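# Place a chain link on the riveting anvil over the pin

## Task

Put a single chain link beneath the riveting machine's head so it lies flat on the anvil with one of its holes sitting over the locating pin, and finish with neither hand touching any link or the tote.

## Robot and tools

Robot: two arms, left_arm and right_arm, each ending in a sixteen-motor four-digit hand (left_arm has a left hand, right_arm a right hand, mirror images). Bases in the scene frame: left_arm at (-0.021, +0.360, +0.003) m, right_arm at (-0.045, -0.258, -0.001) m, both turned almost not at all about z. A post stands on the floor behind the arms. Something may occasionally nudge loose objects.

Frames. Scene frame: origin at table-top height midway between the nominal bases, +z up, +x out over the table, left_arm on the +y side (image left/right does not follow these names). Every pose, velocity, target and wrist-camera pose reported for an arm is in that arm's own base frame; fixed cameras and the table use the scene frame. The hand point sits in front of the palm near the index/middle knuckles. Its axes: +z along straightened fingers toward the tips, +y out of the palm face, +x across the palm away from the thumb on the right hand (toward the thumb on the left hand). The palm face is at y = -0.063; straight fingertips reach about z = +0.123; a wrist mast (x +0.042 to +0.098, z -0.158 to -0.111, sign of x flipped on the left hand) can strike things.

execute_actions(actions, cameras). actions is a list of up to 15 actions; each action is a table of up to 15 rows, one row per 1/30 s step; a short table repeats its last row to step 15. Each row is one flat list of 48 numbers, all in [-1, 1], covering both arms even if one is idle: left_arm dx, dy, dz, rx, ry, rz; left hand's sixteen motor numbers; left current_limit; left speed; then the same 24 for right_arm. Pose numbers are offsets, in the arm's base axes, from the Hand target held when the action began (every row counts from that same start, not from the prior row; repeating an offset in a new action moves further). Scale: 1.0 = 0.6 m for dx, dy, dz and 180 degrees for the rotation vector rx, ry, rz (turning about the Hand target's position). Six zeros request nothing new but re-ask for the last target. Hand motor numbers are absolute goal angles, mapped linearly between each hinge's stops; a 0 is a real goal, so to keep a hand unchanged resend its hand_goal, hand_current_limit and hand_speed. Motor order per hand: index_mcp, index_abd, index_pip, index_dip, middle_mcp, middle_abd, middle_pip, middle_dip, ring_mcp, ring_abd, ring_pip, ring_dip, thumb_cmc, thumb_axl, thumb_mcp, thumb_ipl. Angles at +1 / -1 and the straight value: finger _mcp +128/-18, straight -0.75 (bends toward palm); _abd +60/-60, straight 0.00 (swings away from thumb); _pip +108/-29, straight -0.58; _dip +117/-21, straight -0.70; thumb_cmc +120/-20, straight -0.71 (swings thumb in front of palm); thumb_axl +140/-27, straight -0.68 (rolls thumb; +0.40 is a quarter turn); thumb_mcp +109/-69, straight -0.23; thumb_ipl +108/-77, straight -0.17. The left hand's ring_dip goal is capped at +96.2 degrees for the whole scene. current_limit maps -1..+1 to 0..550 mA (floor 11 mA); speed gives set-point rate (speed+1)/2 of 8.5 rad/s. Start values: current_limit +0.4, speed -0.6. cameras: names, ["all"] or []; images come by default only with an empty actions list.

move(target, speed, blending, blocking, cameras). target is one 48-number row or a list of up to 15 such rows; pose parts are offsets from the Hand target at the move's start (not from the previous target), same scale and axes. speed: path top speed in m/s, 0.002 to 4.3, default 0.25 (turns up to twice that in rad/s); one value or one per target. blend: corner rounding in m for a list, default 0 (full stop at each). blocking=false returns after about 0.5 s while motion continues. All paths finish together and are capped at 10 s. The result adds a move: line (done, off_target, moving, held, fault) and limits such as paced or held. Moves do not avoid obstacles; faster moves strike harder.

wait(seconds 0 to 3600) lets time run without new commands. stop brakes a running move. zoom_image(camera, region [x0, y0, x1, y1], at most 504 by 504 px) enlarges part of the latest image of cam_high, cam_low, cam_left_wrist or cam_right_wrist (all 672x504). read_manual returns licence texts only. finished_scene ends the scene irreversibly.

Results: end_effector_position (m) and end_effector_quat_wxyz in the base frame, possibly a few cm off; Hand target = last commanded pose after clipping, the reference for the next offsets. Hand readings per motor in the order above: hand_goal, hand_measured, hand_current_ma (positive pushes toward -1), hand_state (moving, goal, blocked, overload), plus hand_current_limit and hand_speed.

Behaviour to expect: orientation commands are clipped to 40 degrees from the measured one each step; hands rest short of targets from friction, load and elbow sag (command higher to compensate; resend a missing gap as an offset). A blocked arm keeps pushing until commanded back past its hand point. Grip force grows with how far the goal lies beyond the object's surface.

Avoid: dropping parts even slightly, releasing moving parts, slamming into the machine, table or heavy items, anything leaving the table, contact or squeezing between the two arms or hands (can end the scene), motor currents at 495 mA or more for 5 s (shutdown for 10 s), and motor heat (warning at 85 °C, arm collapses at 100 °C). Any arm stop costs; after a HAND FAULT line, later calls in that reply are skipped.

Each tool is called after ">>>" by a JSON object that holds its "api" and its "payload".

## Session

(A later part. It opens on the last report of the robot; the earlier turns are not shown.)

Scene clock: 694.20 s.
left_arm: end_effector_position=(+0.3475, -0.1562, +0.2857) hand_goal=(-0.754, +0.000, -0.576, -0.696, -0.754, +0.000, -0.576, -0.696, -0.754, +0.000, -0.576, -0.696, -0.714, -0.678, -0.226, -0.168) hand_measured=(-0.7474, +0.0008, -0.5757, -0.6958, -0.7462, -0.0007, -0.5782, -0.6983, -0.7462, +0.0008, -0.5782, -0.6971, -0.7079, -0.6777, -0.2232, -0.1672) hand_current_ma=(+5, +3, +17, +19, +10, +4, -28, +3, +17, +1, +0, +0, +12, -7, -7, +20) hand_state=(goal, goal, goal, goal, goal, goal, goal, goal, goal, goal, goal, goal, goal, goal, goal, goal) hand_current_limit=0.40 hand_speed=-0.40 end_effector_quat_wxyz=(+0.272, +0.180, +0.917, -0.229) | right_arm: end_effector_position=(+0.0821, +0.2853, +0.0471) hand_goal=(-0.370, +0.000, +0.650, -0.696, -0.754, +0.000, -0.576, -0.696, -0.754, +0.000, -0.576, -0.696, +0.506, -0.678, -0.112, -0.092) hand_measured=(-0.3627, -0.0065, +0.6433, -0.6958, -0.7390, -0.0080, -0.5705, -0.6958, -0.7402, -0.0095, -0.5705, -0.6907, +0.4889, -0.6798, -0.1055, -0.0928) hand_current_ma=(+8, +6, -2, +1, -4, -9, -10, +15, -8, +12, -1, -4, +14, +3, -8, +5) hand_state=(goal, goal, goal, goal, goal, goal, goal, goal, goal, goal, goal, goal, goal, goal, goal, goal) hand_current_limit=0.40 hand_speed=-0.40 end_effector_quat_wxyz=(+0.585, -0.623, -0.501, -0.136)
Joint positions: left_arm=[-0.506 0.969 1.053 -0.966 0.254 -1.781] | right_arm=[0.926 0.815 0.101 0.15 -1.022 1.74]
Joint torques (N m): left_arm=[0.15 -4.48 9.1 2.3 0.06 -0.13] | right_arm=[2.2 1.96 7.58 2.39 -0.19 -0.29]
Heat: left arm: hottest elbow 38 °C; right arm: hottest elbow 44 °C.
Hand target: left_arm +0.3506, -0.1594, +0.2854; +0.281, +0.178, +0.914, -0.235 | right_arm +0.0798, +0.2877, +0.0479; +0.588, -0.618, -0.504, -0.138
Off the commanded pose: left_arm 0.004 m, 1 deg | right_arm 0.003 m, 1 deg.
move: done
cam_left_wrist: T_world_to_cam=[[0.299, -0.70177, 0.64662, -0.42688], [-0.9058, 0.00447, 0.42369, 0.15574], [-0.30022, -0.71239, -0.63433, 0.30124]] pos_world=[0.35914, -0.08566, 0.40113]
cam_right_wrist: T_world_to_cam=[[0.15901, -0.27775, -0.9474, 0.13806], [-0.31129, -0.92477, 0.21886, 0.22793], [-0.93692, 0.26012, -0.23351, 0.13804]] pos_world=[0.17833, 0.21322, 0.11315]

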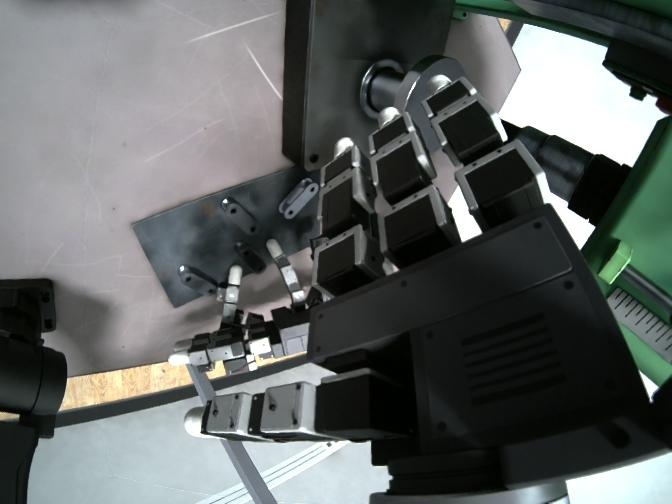

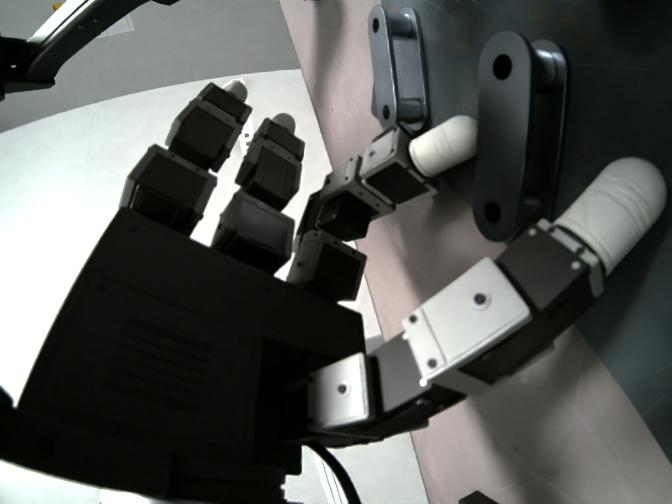

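>>> {"api": "move", "payload": {"target": [0,0,0,0,0,0,-0.754,0,-0.576,-0.696,-0.754,0,-0.576,-0.696,-0.754,0,-0.576,-0.696,-0.714,-0.678,-0.226,-0.168,0.4,-0.4, -0.008,0.006,-0.006,0,0,0,-0.37,0,0.65,-0.696,-0.754,0,-0.576,-0.696,-0.754,0,-0.576,-0.696,0.507,-0.678,-0.112,-0.092,0.4,-0.4], "cameras": ["cam_left_wrist","cam_right_wrist"], "speed": 0.06}}

>>> {"api": "zoom_image", "payload": {"camera": "cam_right_wrist", "region": [400, 40, 672, 244]}}

>>> {"api": "zoom_image", "payload": {"camera": "cam_left_wrist", "region": [160, 170, 340, 350]}}

Scene clock: 702.70 s.
left_arm: end_effector_position=(+0.3475, -0.1562, +0.2857) hand_goal=(-0.754, +0.000, -0.576, -0.696, -0.754, +0.000, -0.576, -0.696, -0.754, +0.000, -0.576, -0.696, -0.714, -0.678, -0.226, -0.168) hand_measured=(-0.7474, -0.0007, -0.5757, -0.6958, -0.7462, +0.0008, -0.5782, -0.6971, -0.7462, -0.0007, -0.5770, -0.6958, -0.7079, -0.6767, -0.2232, -0.1672) hand_current_ma=(+5, -1, +5, +13, +3, +5, -11, -12, +21, -4, +20, +7, +26, +2, -16, +20) hand_state=(goal, goal, goal, goal, goal, goal, goal, goal, goal, goal, goal, goal, goal, goal, goal, goal) hand_current_limit=0.40 hand_speed=-0.40 end_effector_quat_wxyz=(+0.272, +0.180, +0.917, -0.229) | right_arm: end_effector_position=(+0.0784, +0.2902, +0.0452) hand_goal=(-0.370, +0.000, +0.650, -0.696, -0.754, +0.000, -0.576, -0.696, -0.754, +0.000, -0.576, -0.696, +0.506, -0.678, -0.112, -0.092) hand_measured=(-0.3603, -0.0021, +0.6510, -0.6920, -0.7390, -0.0080, -0.5705, -0.6958, -0.7402, -0.0095, -0.5705, -0.6894, +0.5002, -0.6798, -0.1163, -0.0967) hand_current_ma=(-10, -1, +0, -7, +7, -8, +1, +1, -7, +0, +2, -3, +4, +11, +0, -6) hand_state=(goal, goal, goal, goal, goal, goal, goal, goal, goal, goal, goal, goal, goal, goal, goal, goal) hand_current_limit=0.40 hand_speed=-0.40 end_effector_quat_wxyz=(+0.585, -0.621, -0.503, -0.139)
Joint positions: left_arm=[-0.506 0.969 1.053 -0.966 0.254 -1.781] | right_arm=[0.963 0.842 0.092 0.22 -0.99 1.772]
Joint torques (N m): left_arm=[0.03 -4.72 9.13 2.33 0.04 -0.14] | right_arm=[2.08 1.9 7.19 2.36 -0.15 -0.27]
Heat: left arm: hottest elbow 38 °C; right arm: hottest elbow 44 °C.
Hand target: left_arm +0.3506, -0.1594, +0.2854; +0.281, +0.178, +0.914, -0.235 | right_arm +0.0750, +0.2913, +0.0443; +0.588, -0.618, -0.504, -0.138
Off the commanded pose: left_arm 0.004 m, 1 deg | right_arm 0.004 m, 1 deg.
move: done
cam_left_wrist: T_world_to_cam=[[0.299, -0.70177, 0.64662, -0.42688], [-0.9058, 0.00447, 0.42369, 0.15574], [-0.30022, -0.71239, -0.63433, 0.30124]] pos_world=[0.35914, -0.08566, 0.40113]
cam_right_wrist: T_world_to_cam=[[0.16471, -0.27327, -0.94773, 0.13654], [-0.31208, -0.92593, 0.21275, 0.23244], [-0.93567, 0.26073, -0.23779, 0.13281]] pos_world=[0.17432, 0.21791, 0.11154]

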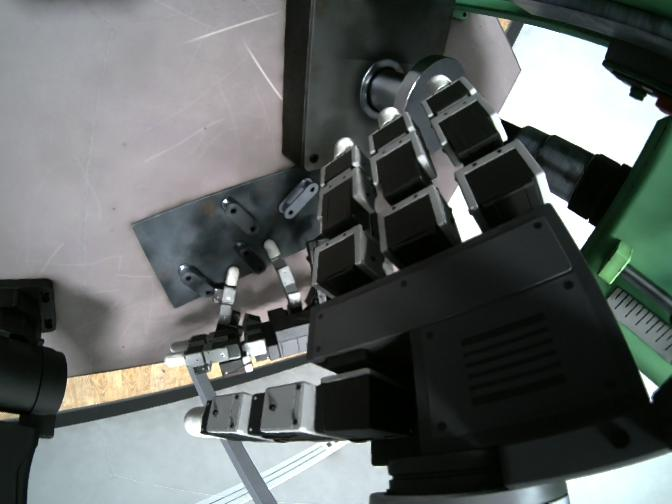

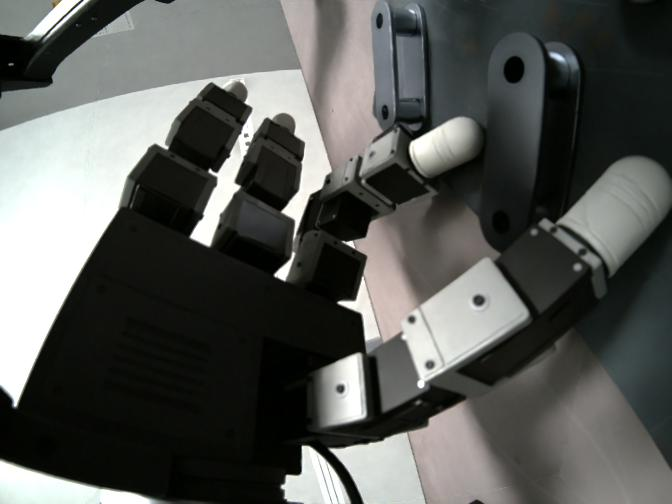

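Scaled by 1.853 from the camera's image (finer frame: 960x720).

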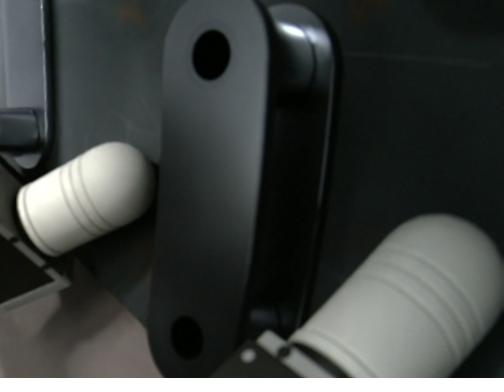

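Scaled by 2.800 from the camera's image (finer frame: 960x720).

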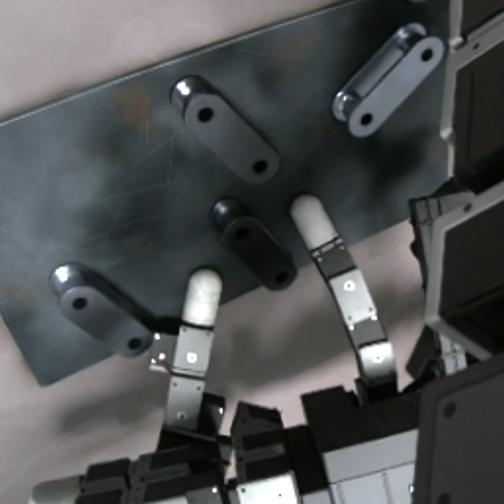

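>>> {"api": "move", "payload": {"target": [0,0,0,0,0,0,-0.754,0,-0.576,-0.696,-0.754,0,-0.576,-0.696,-0.754,0,-0.576,-0.696,-0.714,-0.678,-0.226,-0.168,0.4,-0.4, 0,0,0,0,0,0,-0.197,0,0.552,-0.696,-0.754,0,-0.576,-0.696,-0.754,0,-0.576,-0.696,0.503,-0.678,0.0,-0.103,0.1,-0.85], "cameras": ["cam_left_wrist","cam_right_wrist"]}}

>>> {"api": "zoom_image", "payload": {"camera": "cam_right_wrist", "region": [400, 40, 672, 244]}}

>>> {"api": "zoom_image", "payload": {"camera": "cam_left_wrist", "region": [160, 170, 340, 350]}}

Scene clock: 712.87 s.
left_arm: end_effector_position=(+0.3475, -0.1562, +0.2857) hand_goal=(-0.754, +0.000, -0.576, -0.696, -0.754, +0.000, -0.576, -0.696, -0.754, +0.000, -0.576, -0.696, -0.714, -0.678, -0.226, -0.168) hand_measured=(-0.7462, +0.0008, -0.5757, -0.6958, -0.7462, +0.0008, -0.5782, -0.6983, -0.7462, +0.0008, -0.5770, -0.6958, -0.7079, -0.6767, -0.2232, -0.1681) hand_current_ma=(+11, -4, -7, +5, +15, +3, -4, -1, +8, -4, -12, +2, +24, -20, -10, +1) hand_state=(goal, goal, goal, goal, goal, goal, goal, goal, goal, goal, goal, goal, goal, goal, goal, goal) hand_current_limit=0.40 hand_speed=-0.40 end_effector_quat_wxyz=(+0.272, +0.180, +0.917, -0.229) | right_arm: end_effector_position=(+0.0787, +0.2907, +0.0459) hand_goal=(-0.198, +0.000, +0.552, -0.696, -0.754, +0.000, -0.576, -0.696, -0.754, +0.000, -0.576, -0.696, +0.502, -0.678, +0.000, -0.104) hand_measured=(-0.1975, -0.0065, +0.5560, -0.6958, -0.7390, -0.0080, -0.5705, -0.6958, -0.7402, -0.0095, -0.5705, -0.6894, +0.5052, -0.6788, -0.0213, -0.1043) hand_current_ma=(+4, +6, +7, -17, +13, -7, +6, +7, +4, +6, +12, +4, +7, -5, -19, +6) hand_state=(goal, goal, goal, goal, goal, goal, goal, goal, goal, goal, goal, goal, goal, goal, blocked, goal) hand_current_limit=0.10 hand_speed=-0.85 end_effector_quat_wxyz=(+0.585, -0.620, -0.503, -0.140)
Joint positions: left_arm=[-0.506 0.969 1.053 -0.966 0.254 -1.781] | right_arm=[0.963 0.843 0.092 0.225 -0.99 1.774]
Joint torques (N m): left_arm=[0.09 -4.66 9.2 2.33 0.05 -0.13] | right_arm=[2.02 1.85 7.2 2.25 -0.17 -0.28]
Motor temperatures (°C): left_arm=[28 31 38 29 28 27] | right_arm=[26 26 43 24 25 25]
Heat: left arm: hottest elbow 38 °C; right arm: hottest elbow 43 °C.
Hand target: left_arm +0.3506, -0.1594, +0.2854; +0.281, +0.178, +0.914, -0.235 | right_arm +0.0750, +0.2913, +0.0442; +0.588, -0.618, -0.504, -0.138
Off the commanded pose: left_arm 0.004 m, 1 deg | right_arm 0.004 m, 0 deg.
move: done
cam_left_wrist: T_world_to_cam=[[0.299, -0.70177, 0.64662, -0.42688], [-0.9058, 0.00447, 0.42369, 0.15574], [-0.30022, -0.71239, -0.63433, 0.30124]] pos_world=[0.35914, -0.08566, 0.40113]
cam_right_wrist: T_world_to_cam=[[0.16561, -0.27073, -0.9483, 0.13648], [-0.31275, -0.92637, 0.20985, 0.2331], [-0.93529, 0.26183, -0.23809, 0.13281]] pos_world=[0.17452, 0.21811, 0.11213]

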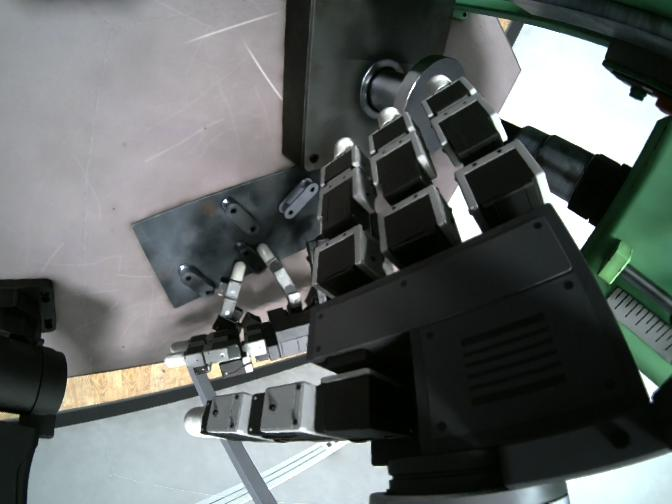

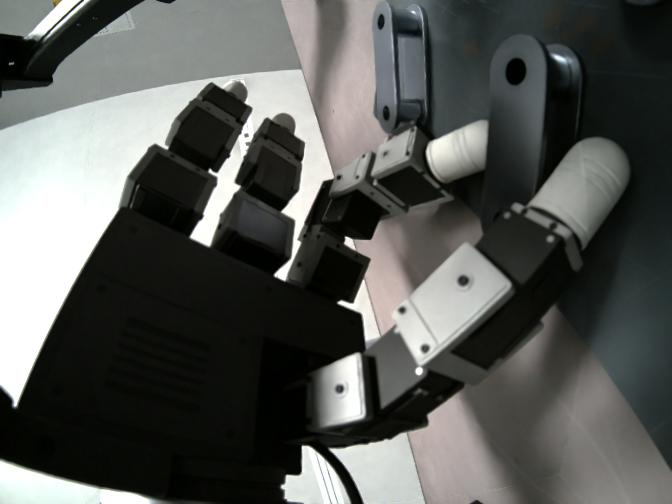

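Scaled by 1.853 from the camera's image (finer frame: 960x720).

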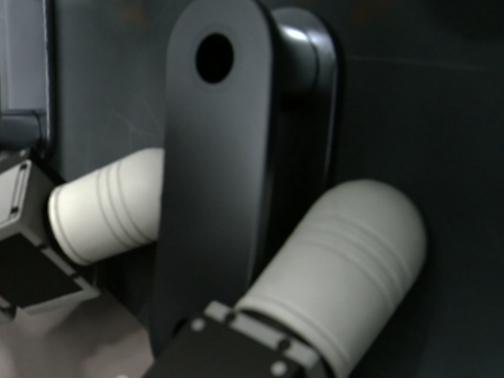

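Scaled by 2.800 from the camera's image (finer frame: 960x720).

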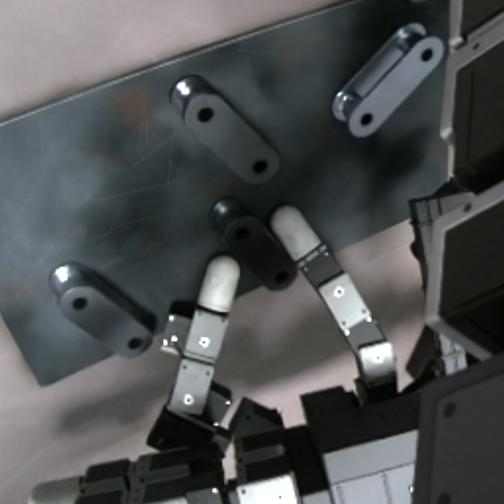

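>>> {"api": "move", "payload": {"target": [0,0,0,0,0,0,-0.754,0,-0.576,-0.696,-0.754,0,-0.576,-0.696,-0.754,0,-0.576,-0.696,-0.714,-0.678,-0.226,-0.168,0.4,-0.4, 0,0,0,0,0,0,-0.073,0,0.458,-0.696,-0.754,0,-0.576,-0.696,-0.754,0,-0.576,-0.696,0.503,-0.678,0.07,-0.081,0.1,-0.85], "cameras": ["cam_left_wrist","cam_right_wrist"]}}

>>> {"api": "zoom_image", "payload": {"camera": "cam_right_wrist", "region": [400, 40, 672, 244]}}

>>> {"api": "zoom_image", "payload": {"camera": "cam_left_wrist", "region": [160, 170, 340, 350]}}

Scene clock: 717.00 s.
left_arm: end_effector_position=(+0.3475, -0.1562, +0.2857) hand_goal=(-0.754, +0.000, -0.576, -0.696, -0.754, +0.000, -0.576, -0.696, -0.754, +0.000, -0.576, -0.696, -0.714, -0.678, -0.226, -0.168) hand_measured=(-0.7474, -0.0007, -0.5770, -0.6958, -0.7462, +0.0008, -0.5782, -0.6971, -0.7474, +0.0008, -0.5770, -0.6958, -0.7079, -0.6777, -0.2232, -0.1681) hand_current_ma=(+5, +4, +4, +5, +14, +8, -13, -6, -2, +7, +16, -12, +10, -5, +5, +13) hand_state=(goal, goal, goal, goal, goal, goal, goal, goal, goal, goal, goal, goal, goal, goal, goal, goal) hand_current_limit=0.40 hand_speed=-0.40 end_effector_quat_wxyz=(+0.272, +0.180, +0.917, -0.229) | right_arm: end_effector_position=(+0.0789, +0.2907, +0.0458) hand_goal=(-0.074, +0.000, +0.458, -0.696, -0.754, +0.000, -0.576, -0.696, -0.754, +0.000, -0.576, -0.696, +0.502, -0.678, +0.070, -0.082) hand_measured=(-0.1252, +0.0008, +0.4688, -0.6881, -0.7390, -0.0080, -0.5705, -0.6958, -0.7402, -0.0095, -0.5705, -0.6907, +0.5027, -0.6756, +0.0153, -0.1024) hand_current_ma=(-31, +0, +3, -8, +13, -12, -3, +15, +2, -8, +8, +3, +6, +13, -54, -18) hand_state=(blocked, goal, goal, goal, goal, goal, goal, goal, goal, goal, goal, goal, goal, goal, blocked, blocked) hand_current_limit=0.10 hand_speed=-0.85 end_effector_quat_wxyz=(+0.585, -0.621, -0.503, -0.141)
Joint positions: left_arm=[-0.506 0.969 1.053 -0.966 0.254 -1.781] | right_arm=[0.963 0.843 0.092 0.225 -0.988 1.774]
Joint torques (N m): left_arm=[0.09 -4.25 9.18 2.39 0.06 -0.1] | right_arm=[2.14 1.79 7.17 2.25 -0.2 -0.28]
Heat: left arm: hottest elbow 38 °C; right arm: hottest elbow 43 °C.
Hand target: left_arm +0.3506, -0.1594, +0.2854; +0.281, +0.178, +0.914, -0.235 | right_arm +0.0750, +0.2913, +0.0442; +0.588, -0.618, -0.504, -0.138
Off the commanded pose: left_arm 0.004 m, 1 deg | right_arm 0.004 m, 1 deg.
move: done
cam_left_wrist: T_world_to_cam=[[0.299, -0.70177, 0.64662, -0.42688], [-0.9058, 0.00447, 0.42369, 0.15574], [-0.30022, -0.71239, -0.63433, 0.30124]] pos_world=[0.35914, -0.08566, 0.40113]
cam_right_wrist: T_world_to_cam=[[0.16586, -0.27136, -0.94808, 0.13651], [-0.31408, -0.92587, 0.21006, 0.23314], [-0.9348, 0.26293, -0.23879, 0.13268]] pos_world=[0.17462, 0.21801, 0.11213]

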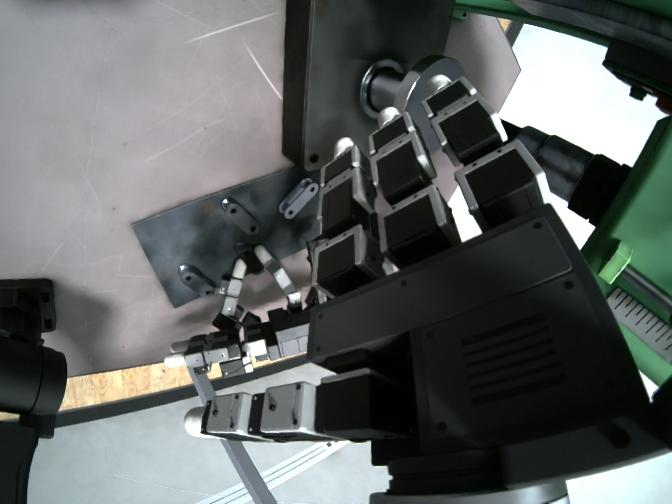

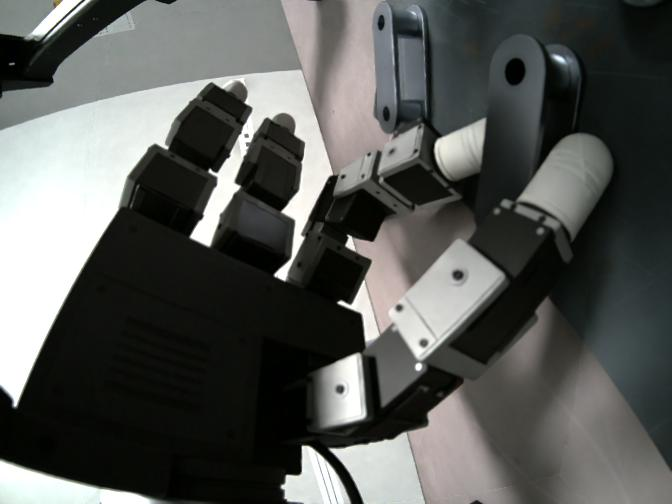

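Scaled by 1.853 from the camera's image (finer frame: 960x720).

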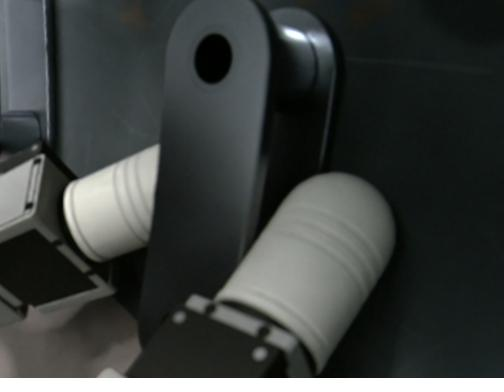

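Scaled by 2.800 from the camera's image (finer frame: 960x720).

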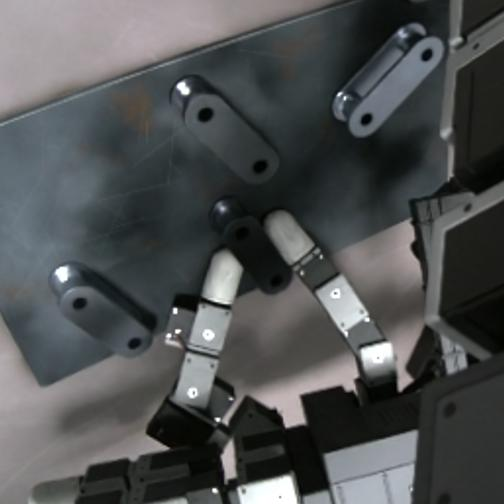

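>>> {"api": "move", "payload": {"target": [0,0,0,0,0,0,-0.754,0,-0.576,-0.696,-0.754,0,-0.576,-0.696,-0.754,0,-0.576,-0.696,-0.714,-0.678,-0.226,-0.168,0.4,-0.4, 0,0,0,0,0,0,0.15,0,0.61,-0.62,-0.754,0,-0.576,-0.696,-0.754,0,-0.576,-0.696,0.503,-0.678,0.24,0.005,0.3,-0.9], "cameras": ["cam_left_wrist","cam_right_wrist"]}}

>>> {"api": "zoom_image", "payload": {"camera": "cam_right_wrist", "region": [400, 40, 672, 244]}}

>>> {"api": "zoom_image", "payload": {"camera": "cam_left_wrist", "region": [160, 170, 340, 350]}}

Scene clock: 736.23 s.
left_arm: end_effector_position=(+0.3475, -0.1562, +0.2857) hand_goal=(-0.754, +0.000, -0.576, -0.696, -0.754, +0.000, -0.576, -0.696, -0.754, +0.000, -0.576, -0.696, -0.714, -0.678, -0.226, -0.168) hand_measured=(-0.7474, -0.0007, -0.5770, -0.6958, -0.7462, +0.0008, -0.5770, -0.6971, -0.7462, +0.0008, -0.5770, -0.6958, -0.7079, -0.6767, -0.2232, -0.1681) hand_current_ma=(+4, -3, +4, +8, -2, -11, +6, +2, +8, -9, -7, +5, +11, -3, -6, +2) hand_state=(goal, goal, goal, goal, goal, goal, goal, goal, goal, goal, goal, goal, goal, goal, goal, goal) hand_current_limit=0.40 hand_speed=-0.40 end_effector_quat_wxyz=(+0.272, +0.180, +0.917, -0.229) | right_arm: end_effector_position=(+0.0789, +0.2907, +0.0458) hand_goal=(+0.150, +0.000, +0.610, -0.620, -0.754, +0.000, -0.576, -0.696, -0.754, +0.000, -0.576, -0.696, +0.502, -0.678, +0.240, +0.004) hand_measured=(-0.1203, +0.0037, +0.4714, -0.6729, -0.7390, -0.0080, -0.5705, -0.6958, -0.7402, -0.0095, -0.5705, -0.6907, +0.5002, -0.6756, +0.0192, -0.0919) hand_current_ma=(-348, +11, -116, -44, +4, -5, +4, +19, +2, +9, +9, +3, -3, +22, -327, -119) hand_state=(blocked, goal, blocked, blocked, goal, goal, goal, goal, goal, goal, goal, goal, goal, goal, blocked, blocked) hand_current_limit=0.30 hand_speed=-0.90 end_effector_quat_wxyz=(+0.585, -0.621, -0.503, -0.141)
Joint positions: left_arm=[-0.506 0.969 1.053 -0.966 0.254 -1.781] | right_arm=[0.963 0.843 0.092 0.225 -0.988 1.774]
Joint torques (N m): left_arm=[0.09 -4.37 9.16 2.39 0.06 -0.13] | right_arm=[2.14 1.96 7.2 2.22 -0.2 -0.29]
Heat: left arm: hottest elbow 38 °C; right arm: hottest elbow 42 °C.
Hand target: left_arm +0.3506, -0.1594, +0.2854; +0.281, +0.178, +0.914, -0.235 | right_arm +0.0750, +0.2913, +0.0442; +0.588, -0.618, -0.504, -0.138
Off the commanded pose: left_arm 0.004 m, 1 deg | right_arm 0.004 m, 1 deg.
move: done
cam_left_wrist: T_world_to_cam=[[0.299, -0.70177, 0.64662, -0.42688], [-0.9058, 0.00447, 0.42369, 0.15574], [-0.30022, -0.71239, -0.63433, 0.30124]] pos_world=[0.35914, -0.08566, 0.40113]
cam_right_wrist: T_world_to_cam=[[0.16586, -0.27136, -0.94808, 0.13651], [-0.31408, -0.92587, 0.21006, 0.23314], [-0.9348, 0.26293, -0.23879, 0.13268]] pos_world=[0.17462, 0.21801, 0.11213]

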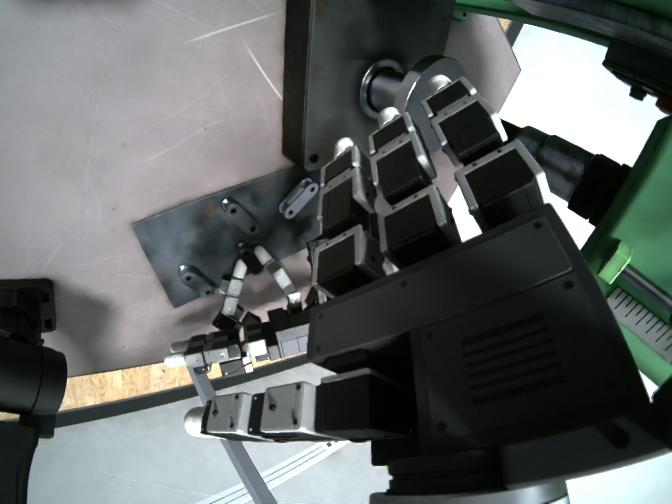

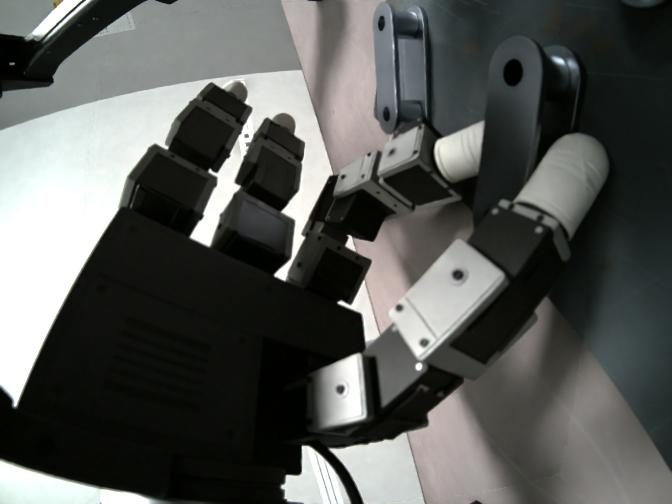

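Scaled by 1.853 from the camera's image (finer frame: 960x720).

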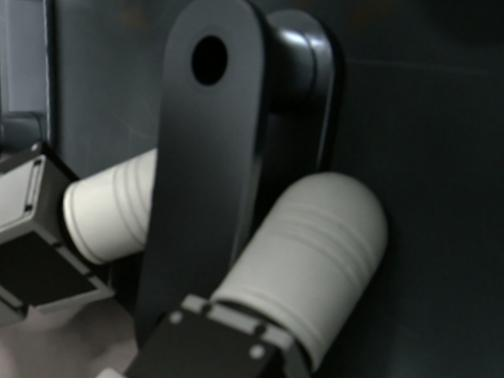

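Scaled by 2.800 from the camera's image (finer frame: 960x720).

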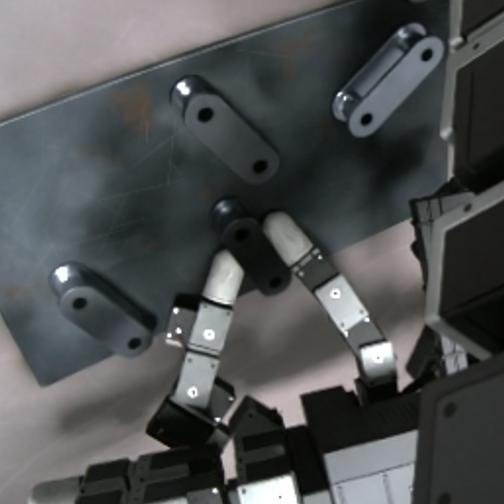

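>>> {"api": "move", "payload": {"target": [0,0,0,0,0,0,-0.754,0,-0.576,-0.696,-0.754,0,-0.576,-0.696,-0.754,0,-0.576,-0.696,-0.714,-0.678,-0.226,-0.168,0.4,-0.4, 0,0,0.1,0,0,0,0.15,0,0.61,-0.62,-0.754,0,-0.576,-0.696,-0.754,0,-0.576,-0.696,0.503,-0.678,0.24,0.005,0.3,-0.9], "cameras": ["cam_left_wrist","cam_right_wrist"], "speed": 0.06}}

>>> {"api": "zoom_image", "payload": {"camera": "cam_right_wrist", "region": [400, 40, 672, 244]}}

>>> {"api": "zoom_image", "payload": {"camera": "cam_left_wrist", "region": [160, 170, 340, 350]}}

Scene clock: 745.63 s.
left_arm: end_effector_position=(+0.3475, -0.1562, +0.2857) hand_goal=(-0.754, +0.000, -0.576, -0.696, -0.754, +0.000, -0.576, -0.696, -0.754, +0.000, -0.576, -0.696, -0.714, -0.678, -0.226, -0.168) hand_measured=(-0.7474, +0.0008, -0.5757, -0.6958, -0.7474, -0.0007, -0.5770, -0.6983, -0.7474, -0.0007, -0.5770, -0.6958, -0.7079, -0.6777, -0.2232, -0.1681) hand_current_ma=(-8, +0, +13, +21, +11, -16, -4, +11, +19, -5, +12, -4, +12, -3, -10, +6) hand_state=(goal, goal, goal, goal, goal, goal, goal, goal, goal, goal, goal, goal, goal, goal, goal, goal) hand_current_limit=0.40 hand_speed=-0.40 end_effector_quat_wxyz=(+0.272, +0.180, +0.917, -0.229) | right_arm: end_effector_position=(+0.0692, +0.2781, +0.0774) hand_goal=(+0.150, +0.000, +0.610, -0.620, -0.754, +0.000, -0.576, -0.696, -0.754, +0.000, -0.576, -0.696, +0.502, -0.678, +0.240, +0.004) hand_measured=(-0.1215, -0.0036, +0.4701, -0.6856, -0.7390, -0.0080, -0.5705, -0.6958, -0.7402, -0.0095, -0.5705, -0.6907, +0.4700, -0.6820, +0.0291, -0.0919) hand_current_ma=(-337, +11, -127, -44, -14, -6, -6, -3, -16, +5, -6, -6, -20, +13, -314, -104) hand_state=(blocked, goal, blocked, blocked, goal, goal, goal, goal, goal, goal, goal, goal, blocked, goal, blocked, blocked) hand_current_limit=0.30 hand_speed=-0.90 end_effector_quat_wxyz=(-0.581, +0.635, +0.494, +0.121)
Joint positions: left_arm=[-0.506 0.969 1.053 -0.966 0.254 -1.781] | right_arm=[0.966 0.589 0.157 -0.134 -0.987 1.789]
Joint torques (N m): left_arm=[0.56 -4.42 9.21 2.37 0.03 -0.12] | right_arm=[1.9 1.96 13.26 1.17 -0.27 -0.42]
Heat: left arm: hottest elbow 38 °C; right arm: hottest elbow 42 °C.
Hand target: left_arm +0.3506, -0.1594, +0.2854; +0.281, +0.178, +0.914, -0.235 | right_arm +0.0750, +0.2912, +0.1042; -0.588, +0.618, +0.504, +0.138
Off the commanded pose: left_arm 0.004 m, 1 deg | right_arm 0.030 m, 3 deg.
move: off_target (right_arm)
cam_left_wrist: T_world_to_cam=[[0.299, -0.70177, 0.64662, -0.42688], [-0.9058, 0.00447, 0.42369, 0.15574], [-0.30022, -0.71239, -0.63433, 0.30124]] pos_world=[0.35914, -0.08566, 0.40113]
cam_right_wrist: T_world_to_cam=[[0.13149, -0.30939, -0.9418, 0.1771], [-0.30861, -0.91562, 0.2577, 0.20492], [-0.94206, 0.25676, -0.21588, 0.13493]] pos_world=[0.16707, 0.20778, 0.14312]

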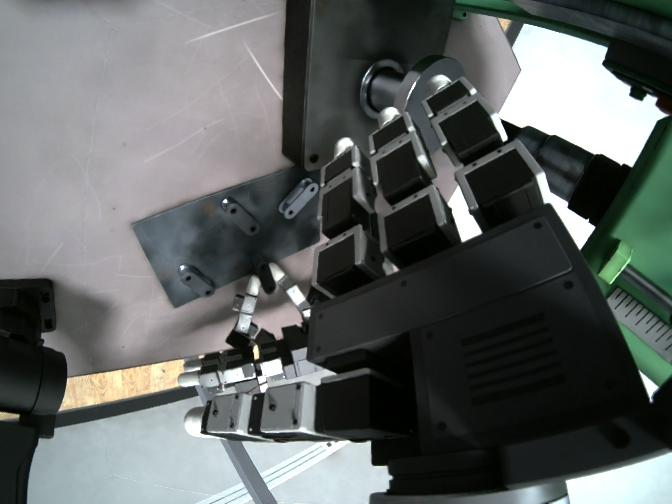

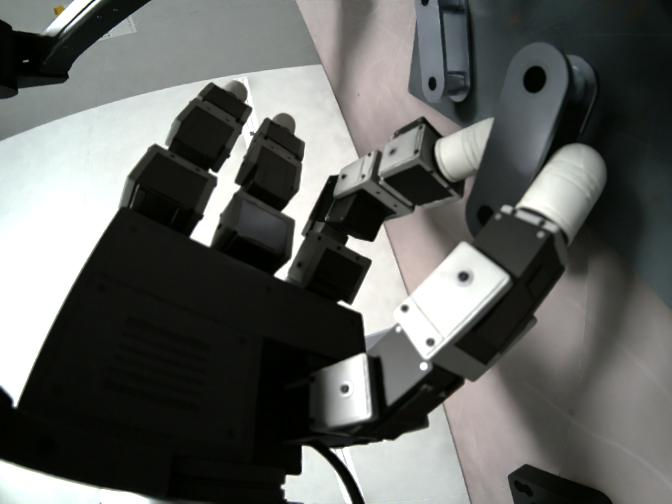

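Scaled by 1.853 from the camera's image (finer frame: 960x720).

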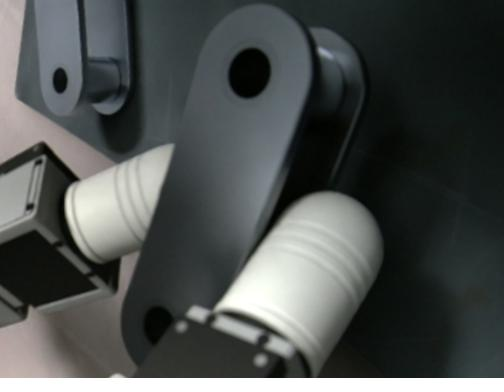

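Scaled by 2.800 from the camera's image (finer frame: 960x720).

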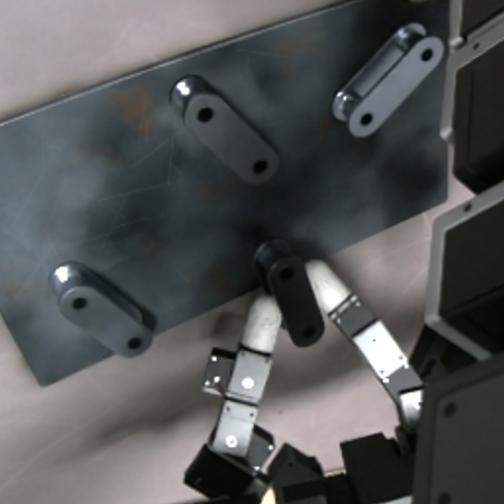

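>>> {"api": "move", "payload": {"target": [-0.05,0.167,0.12,-0.176,0.001,0.082,-0.754,0,-0.576,-0.696,-0.754,0,-0.576,-0.696,-0.754,0,-0.576,-0.696,-0.714,-0.678,-0.226,-0.168,0.4,-0.4, 0,0,0.233,0,0,0,0.15,0,0.61,-0.62,-0.754,0,0.88,0.6,-0.754,0,0.88,0.6,0.503,-0.678,0.24,0.005,0.3,-0.9], "cameras": ["all"], "speed": 0.1}}

>>> {"api": "zoom_image", "payload": {"camera": "cam_right_wrist", "region": [400, 40, 672, 244]}}

Scene clock: 787.43 s.
left_arm: end_effector_position=(+0.3178, -0.0598, +0.3547) hand_goal=(-0.754, +0.000, -0.576, -0.696, -0.754, +0.000, -0.576, -0.696, -0.754, +0.000, -0.576, -0.696, -0.714, -0.678, -0.226, -0.168) hand_measured=(-0.7414, -0.0007, -0.5757, -0.6958, -0.7390, -0.0007, -0.5770, -0.6983, -0.7390, -0.0007, -0.5770, -0.6958, -0.7029, -0.6767, -0.2232, -0.1681) hand_current_ma=(+21, +8, +17, +6, +7, +1, -20, -5, +13, -1, -2, -1, +17, -2, +3, +5) hand_state=(goal, goal, goal, goal, goal, goal, goal, goal, goal, goal, goal, goal, goal, goal, goal, goal) hand_current_limit=0.40 hand_speed=-0.40 end_effector_quat_wxyz=(+0.336, -0.021, +0.837, -0.432) | right_arm: end_effector_position=(+0.0740, +0.2850, +0.2146) hand_goal=(+0.150, +0.000, +0.610, -0.620, -0.754, +0.000, +0.880, +0.600, -0.754, +0.000, +0.880, +0.600, +0.502, -0.678, +0.240, +0.004) hand_measured=(-0.1215, -0.0036, +0.4701, -0.6856, -0.7390, -0.0080, +0.8678, +0.5897, -0.7402, -0.0095, +0.8666, +0.5923, +0.4700, -0.6830, +0.0291, -0.0928) hand_current_ma=(-335, +0, -116, -55, -10, -16, -1, +2, +3, +4, -11, -1, -23, +4, -307, -107) hand_state=(blocked, goal, blocked, blocked, goal, goal, goal, goal, goal, goal, goal, goal, blocked, goal, blocked, blocked) hand_current_limit=0.30 hand_speed=-0.90 end_effector_quat_wxyz=(-0.581, +0.635, +0.494, +0.121)
Joint positions: left_arm=[0.084 0.743 1.03 -0.946 0.856 -1.977] | right_arm=[0.966 0.483 0.504 -0.587 -0.987 1.789]
Joint torques (N m): left_arm=[0.85 -1.49 9.03 2.55 0.68 -0.19] | right_arm=[1.96 2.32 14.34 1.17 -0.25 -0.44]
Motor temperatures (°C): left_arm=[28 31 38 29 28 27] | right_arm=[26 26 49 24 25 25]
Heat: left arm: hottest elbow 38 °C; right arm: hottest elbow 49 °C.
Hand target: left_arm +0.3206, -0.0592, +0.3574; +0.344, -0.023, +0.830, -0.437 | right_arm +0.0750, +0.2912, +0.2442; -0.588, +0.618, +0.504, +0.138
Off the commanded pose: left_arm 0.004 m, 1 deg | right_arm 0.030 m, 3 deg.
move: off_target (right_arm)
cam_left_wrist: T_world_to_cam=[[0.4206, -0.168, 0.89156, -0.4886], [-0.90439, 0.0003, 0.42671, 0.09742], [-0.07195, -0.98579, -0.15181, 0.14468]] pos_world=[0.30402, 0.06051, 0.41601]
cam_right_wrist: T_world_to_cam=[[0.13169, -0.30914, -0.94186, 0.30776], [-0.30862, -0.9157, 0.2574, 0.17743], [-0.94203, 0.25678, -0.21599, 0.16723]] pos_world=[0.17177, 0.21468, 0.28032]

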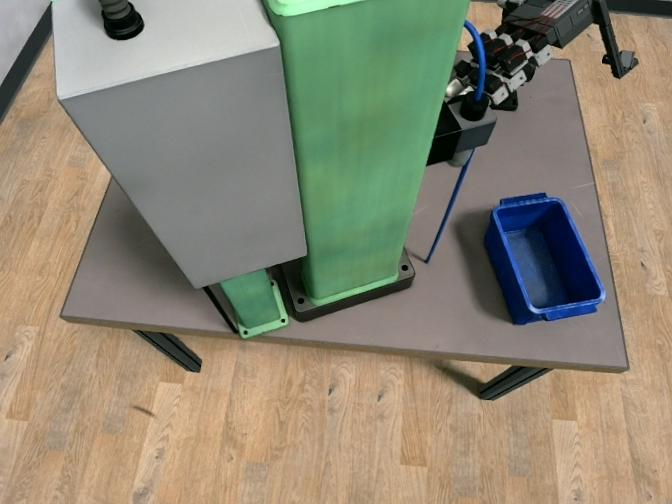

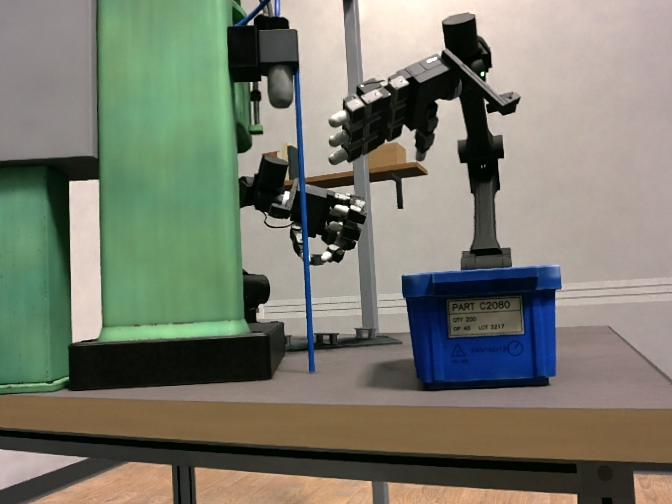

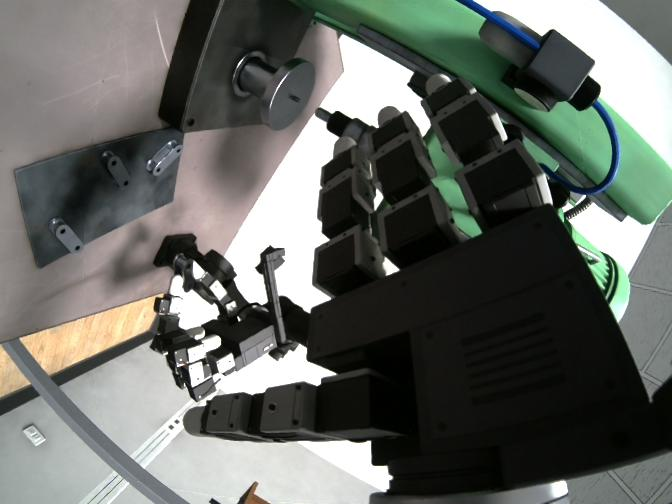

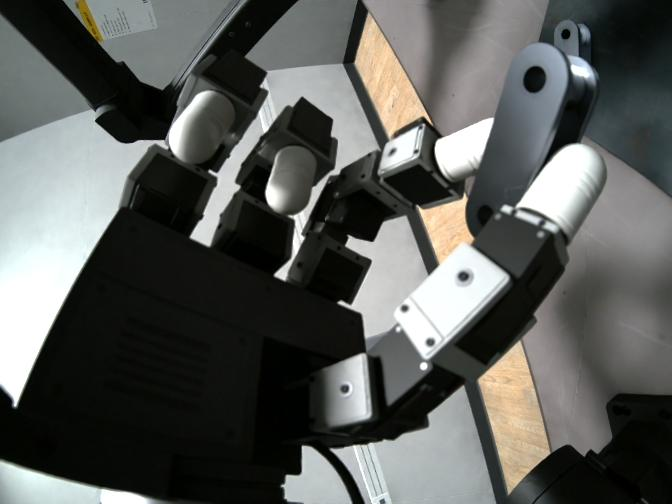

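Scaled by 1.853 from the camera's image (finer frame: 960x720).

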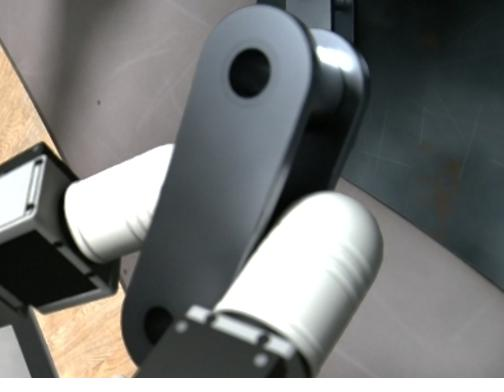

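>>> {"api": "move", "payload": {"target": [0,0,0,0,0,0,-0.754,0,-0.576,-0.696,-0.754,0,-0.576,-0.696,-0.754,0,-0.576,-0.696,-0.714,-0.678,-0.226,-0.168,0.4,-0.4, 0.408,-0.145,0.023,0,0,-0.14,0.15,0,0.61,-0.62,-0.754,0,0.88,0.6,-0.754,0,0.88,0.6,0.503,-0.678,0.24,0.005,0.3,-0.9], "cameras": ["cam_left_wrist","cam_right_wrist","cam_low"], "speed": 0.1}}

>>> {"api": "zoom_image", "payload": {"camera": "cam_right_wrist", "region": [400, 40, 672, 244]}}

>>> {"api": "zoom_image", "payload": {"camera": "cam_left_wrist", "region": [160, 30, 400, 210]}}

Scene clock: 803.20 s.
left_arm: end_effector_position=(+0.3178, -0.0598, +0.3547) hand_goal=(-0.754, +0.000, -0.576, -0.696, -0.754, +0.000, -0.576, -0.696, -0.754, +0.000, -0.576, -0.696, -0.714, -0.678, -0.226, -0.168) hand_measured=(-0.7402, -0.0007, -0.5757, -0.6945, -0.7402, +0.0008, -0.5770, -0.6971, -0.7414, -0.0007, -0.5770, -0.6958, -0.7041, -0.6767, -0.2232, -0.1672) hand_current_ma=(+13, -2, +24, -1, +21, +11, -10, +8, +17, -13, +0, +8, +11, +7, -8, +0) hand_state=(goal, goal, goal, goal, goal, goal, goal, goal, goal, goal, goal, goal, goal, goal, goal, goal) hand_current_limit=0.40 hand_speed=-0.40 end_effector_quat_wxyz=(+0.336, -0.021, +0.837, -0.432) | right_arm: end_effector_position=(+0.3000, +0.2008, +0.2288) hand_goal=(+0.150, +0.000, +0.610, -0.620, -0.754, +0.000, +0.880, +0.600, -0.754, +0.000, +0.880, +0.600, +0.502, -0.678, +0.240, +0.004) hand_measured=(-0.1215, -0.0051, +0.4701, -0.6869, -0.7390, -0.0080, +0.8691, +0.5897, -0.7402, -0.0095, +0.8666, +0.5923, +0.4675, -0.6830, +0.0301, -0.0919) hand_current_ma=(-334, +1, -117, -53, +15, -15, -11, +4, -3, +4, -3, +7, -22, -2, -303, -108) hand_state=(blocked, goal, blocked, blocked, goal, goal, goal, goal, goal, goal, goal, goal, blocked, goal, blocked, blocked) hand_current_limit=0.30 hand_speed=-0.90 end_effector_quat_wxyz=(-0.548, +0.732, +0.335, +0.227)
Joint positions: left_arm=[0.084 0.743 1.03 -0.946 0.856 -1.977] | right_arm=[0.213 0.933 0.777 -0.901 -1.224 1.291]
Joint torques (N m): left_arm=[1.14 -1.79 9.13 2.63 0.66 -0.17] | right_arm=[0.32 -1.67 13.42 1.81 -1 -0.58]
Heat: left arm: hottest elbow 38 °C; right arm: hottest elbow 49 °C.
Hand target: left_arm +0.3206, -0.0592, +0.3574; +0.344, -0.023, +0.830, -0.437 | right_arm +0.3198, +0.2043, +0.2578; -0.543, +0.713, +0.357, +0.262
Off the commanded pose: left_arm 0.004 m, 1 deg | right_arm 0.035 m, 5 deg.
move: off_target (right_arm)
cam_left_wrist: T_world_to_cam=[[0.4206, -0.168, 0.89156, -0.4886], [-0.90439, 0.0003, 0.42671, 0.09742], [-0.07195, -0.98579, -0.15181, 0.14468]] pos_world=[0.30402, 0.06051, 0.41601]
cam_right_wrist: T_world_to_cam=[[-0.0508, -0.33739, -0.93999, 0.32532], [-0.65247, -0.70137, 0.287, 0.21971], [-0.75611, 0.6279, -0.18451, 0.26741]] pos_world=[0.36207, 0.09596, 0.29208]
Images, in order (width x height): cam_low 672x504, cam_left_wrist 672x504, cam_right_wrist 672x504.

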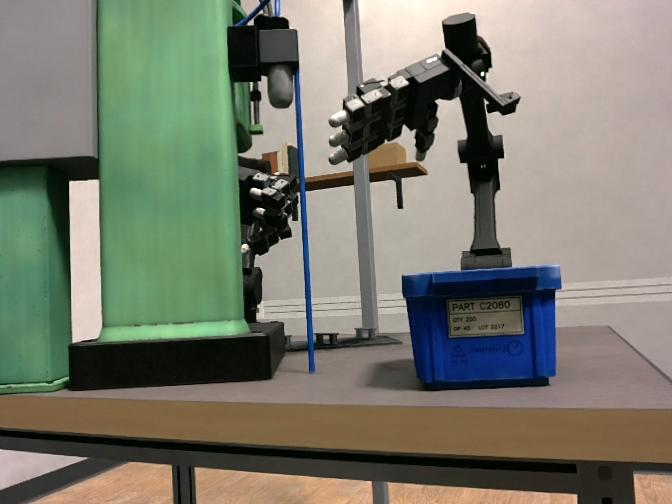

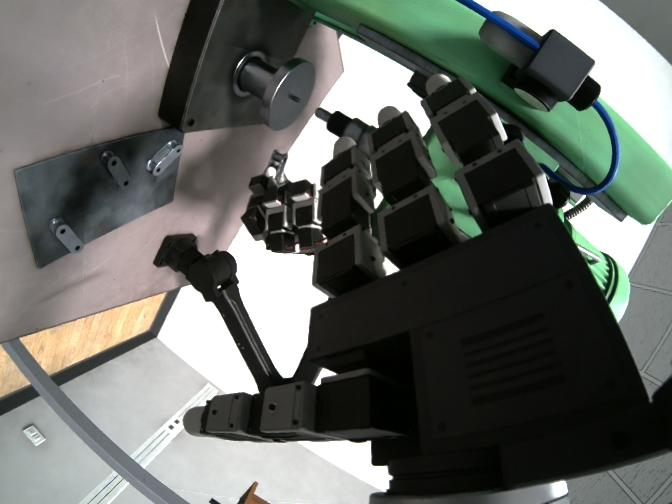

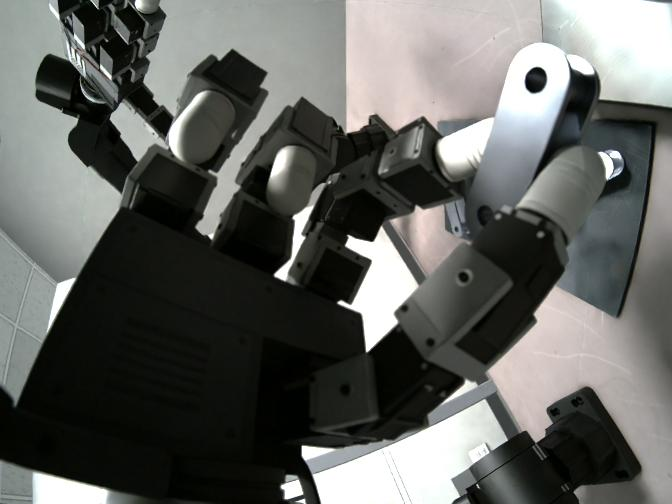

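Scaled by 1.853 from the camera's image (finer frame: 960x720).

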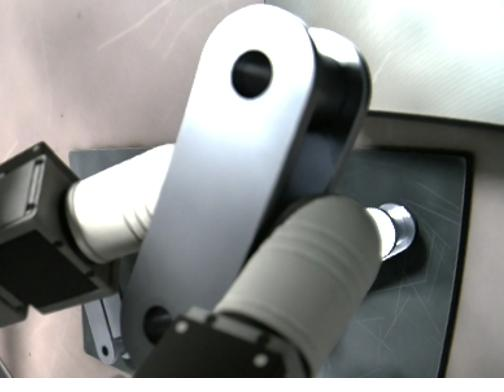

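Scaled by 2.100 from the camera's image (finer frame: 960x720).

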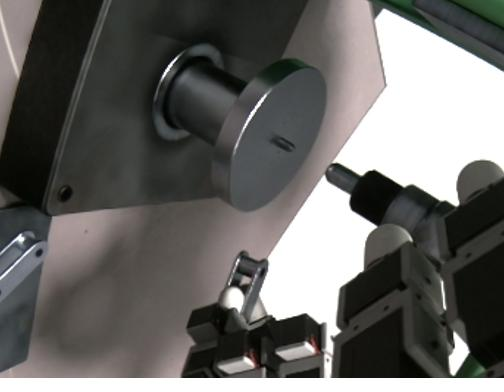

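>>> {"api": "zoom_image", "payload": {"camera": "cam_left_wrist", "region": [230, 40, 350, 200]}}

Scaled by 3.150 from the camera's image (finer frame: 960x720).

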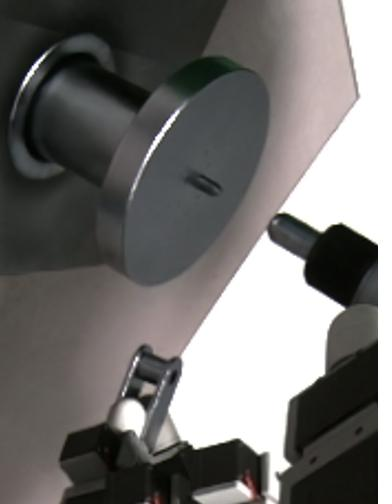

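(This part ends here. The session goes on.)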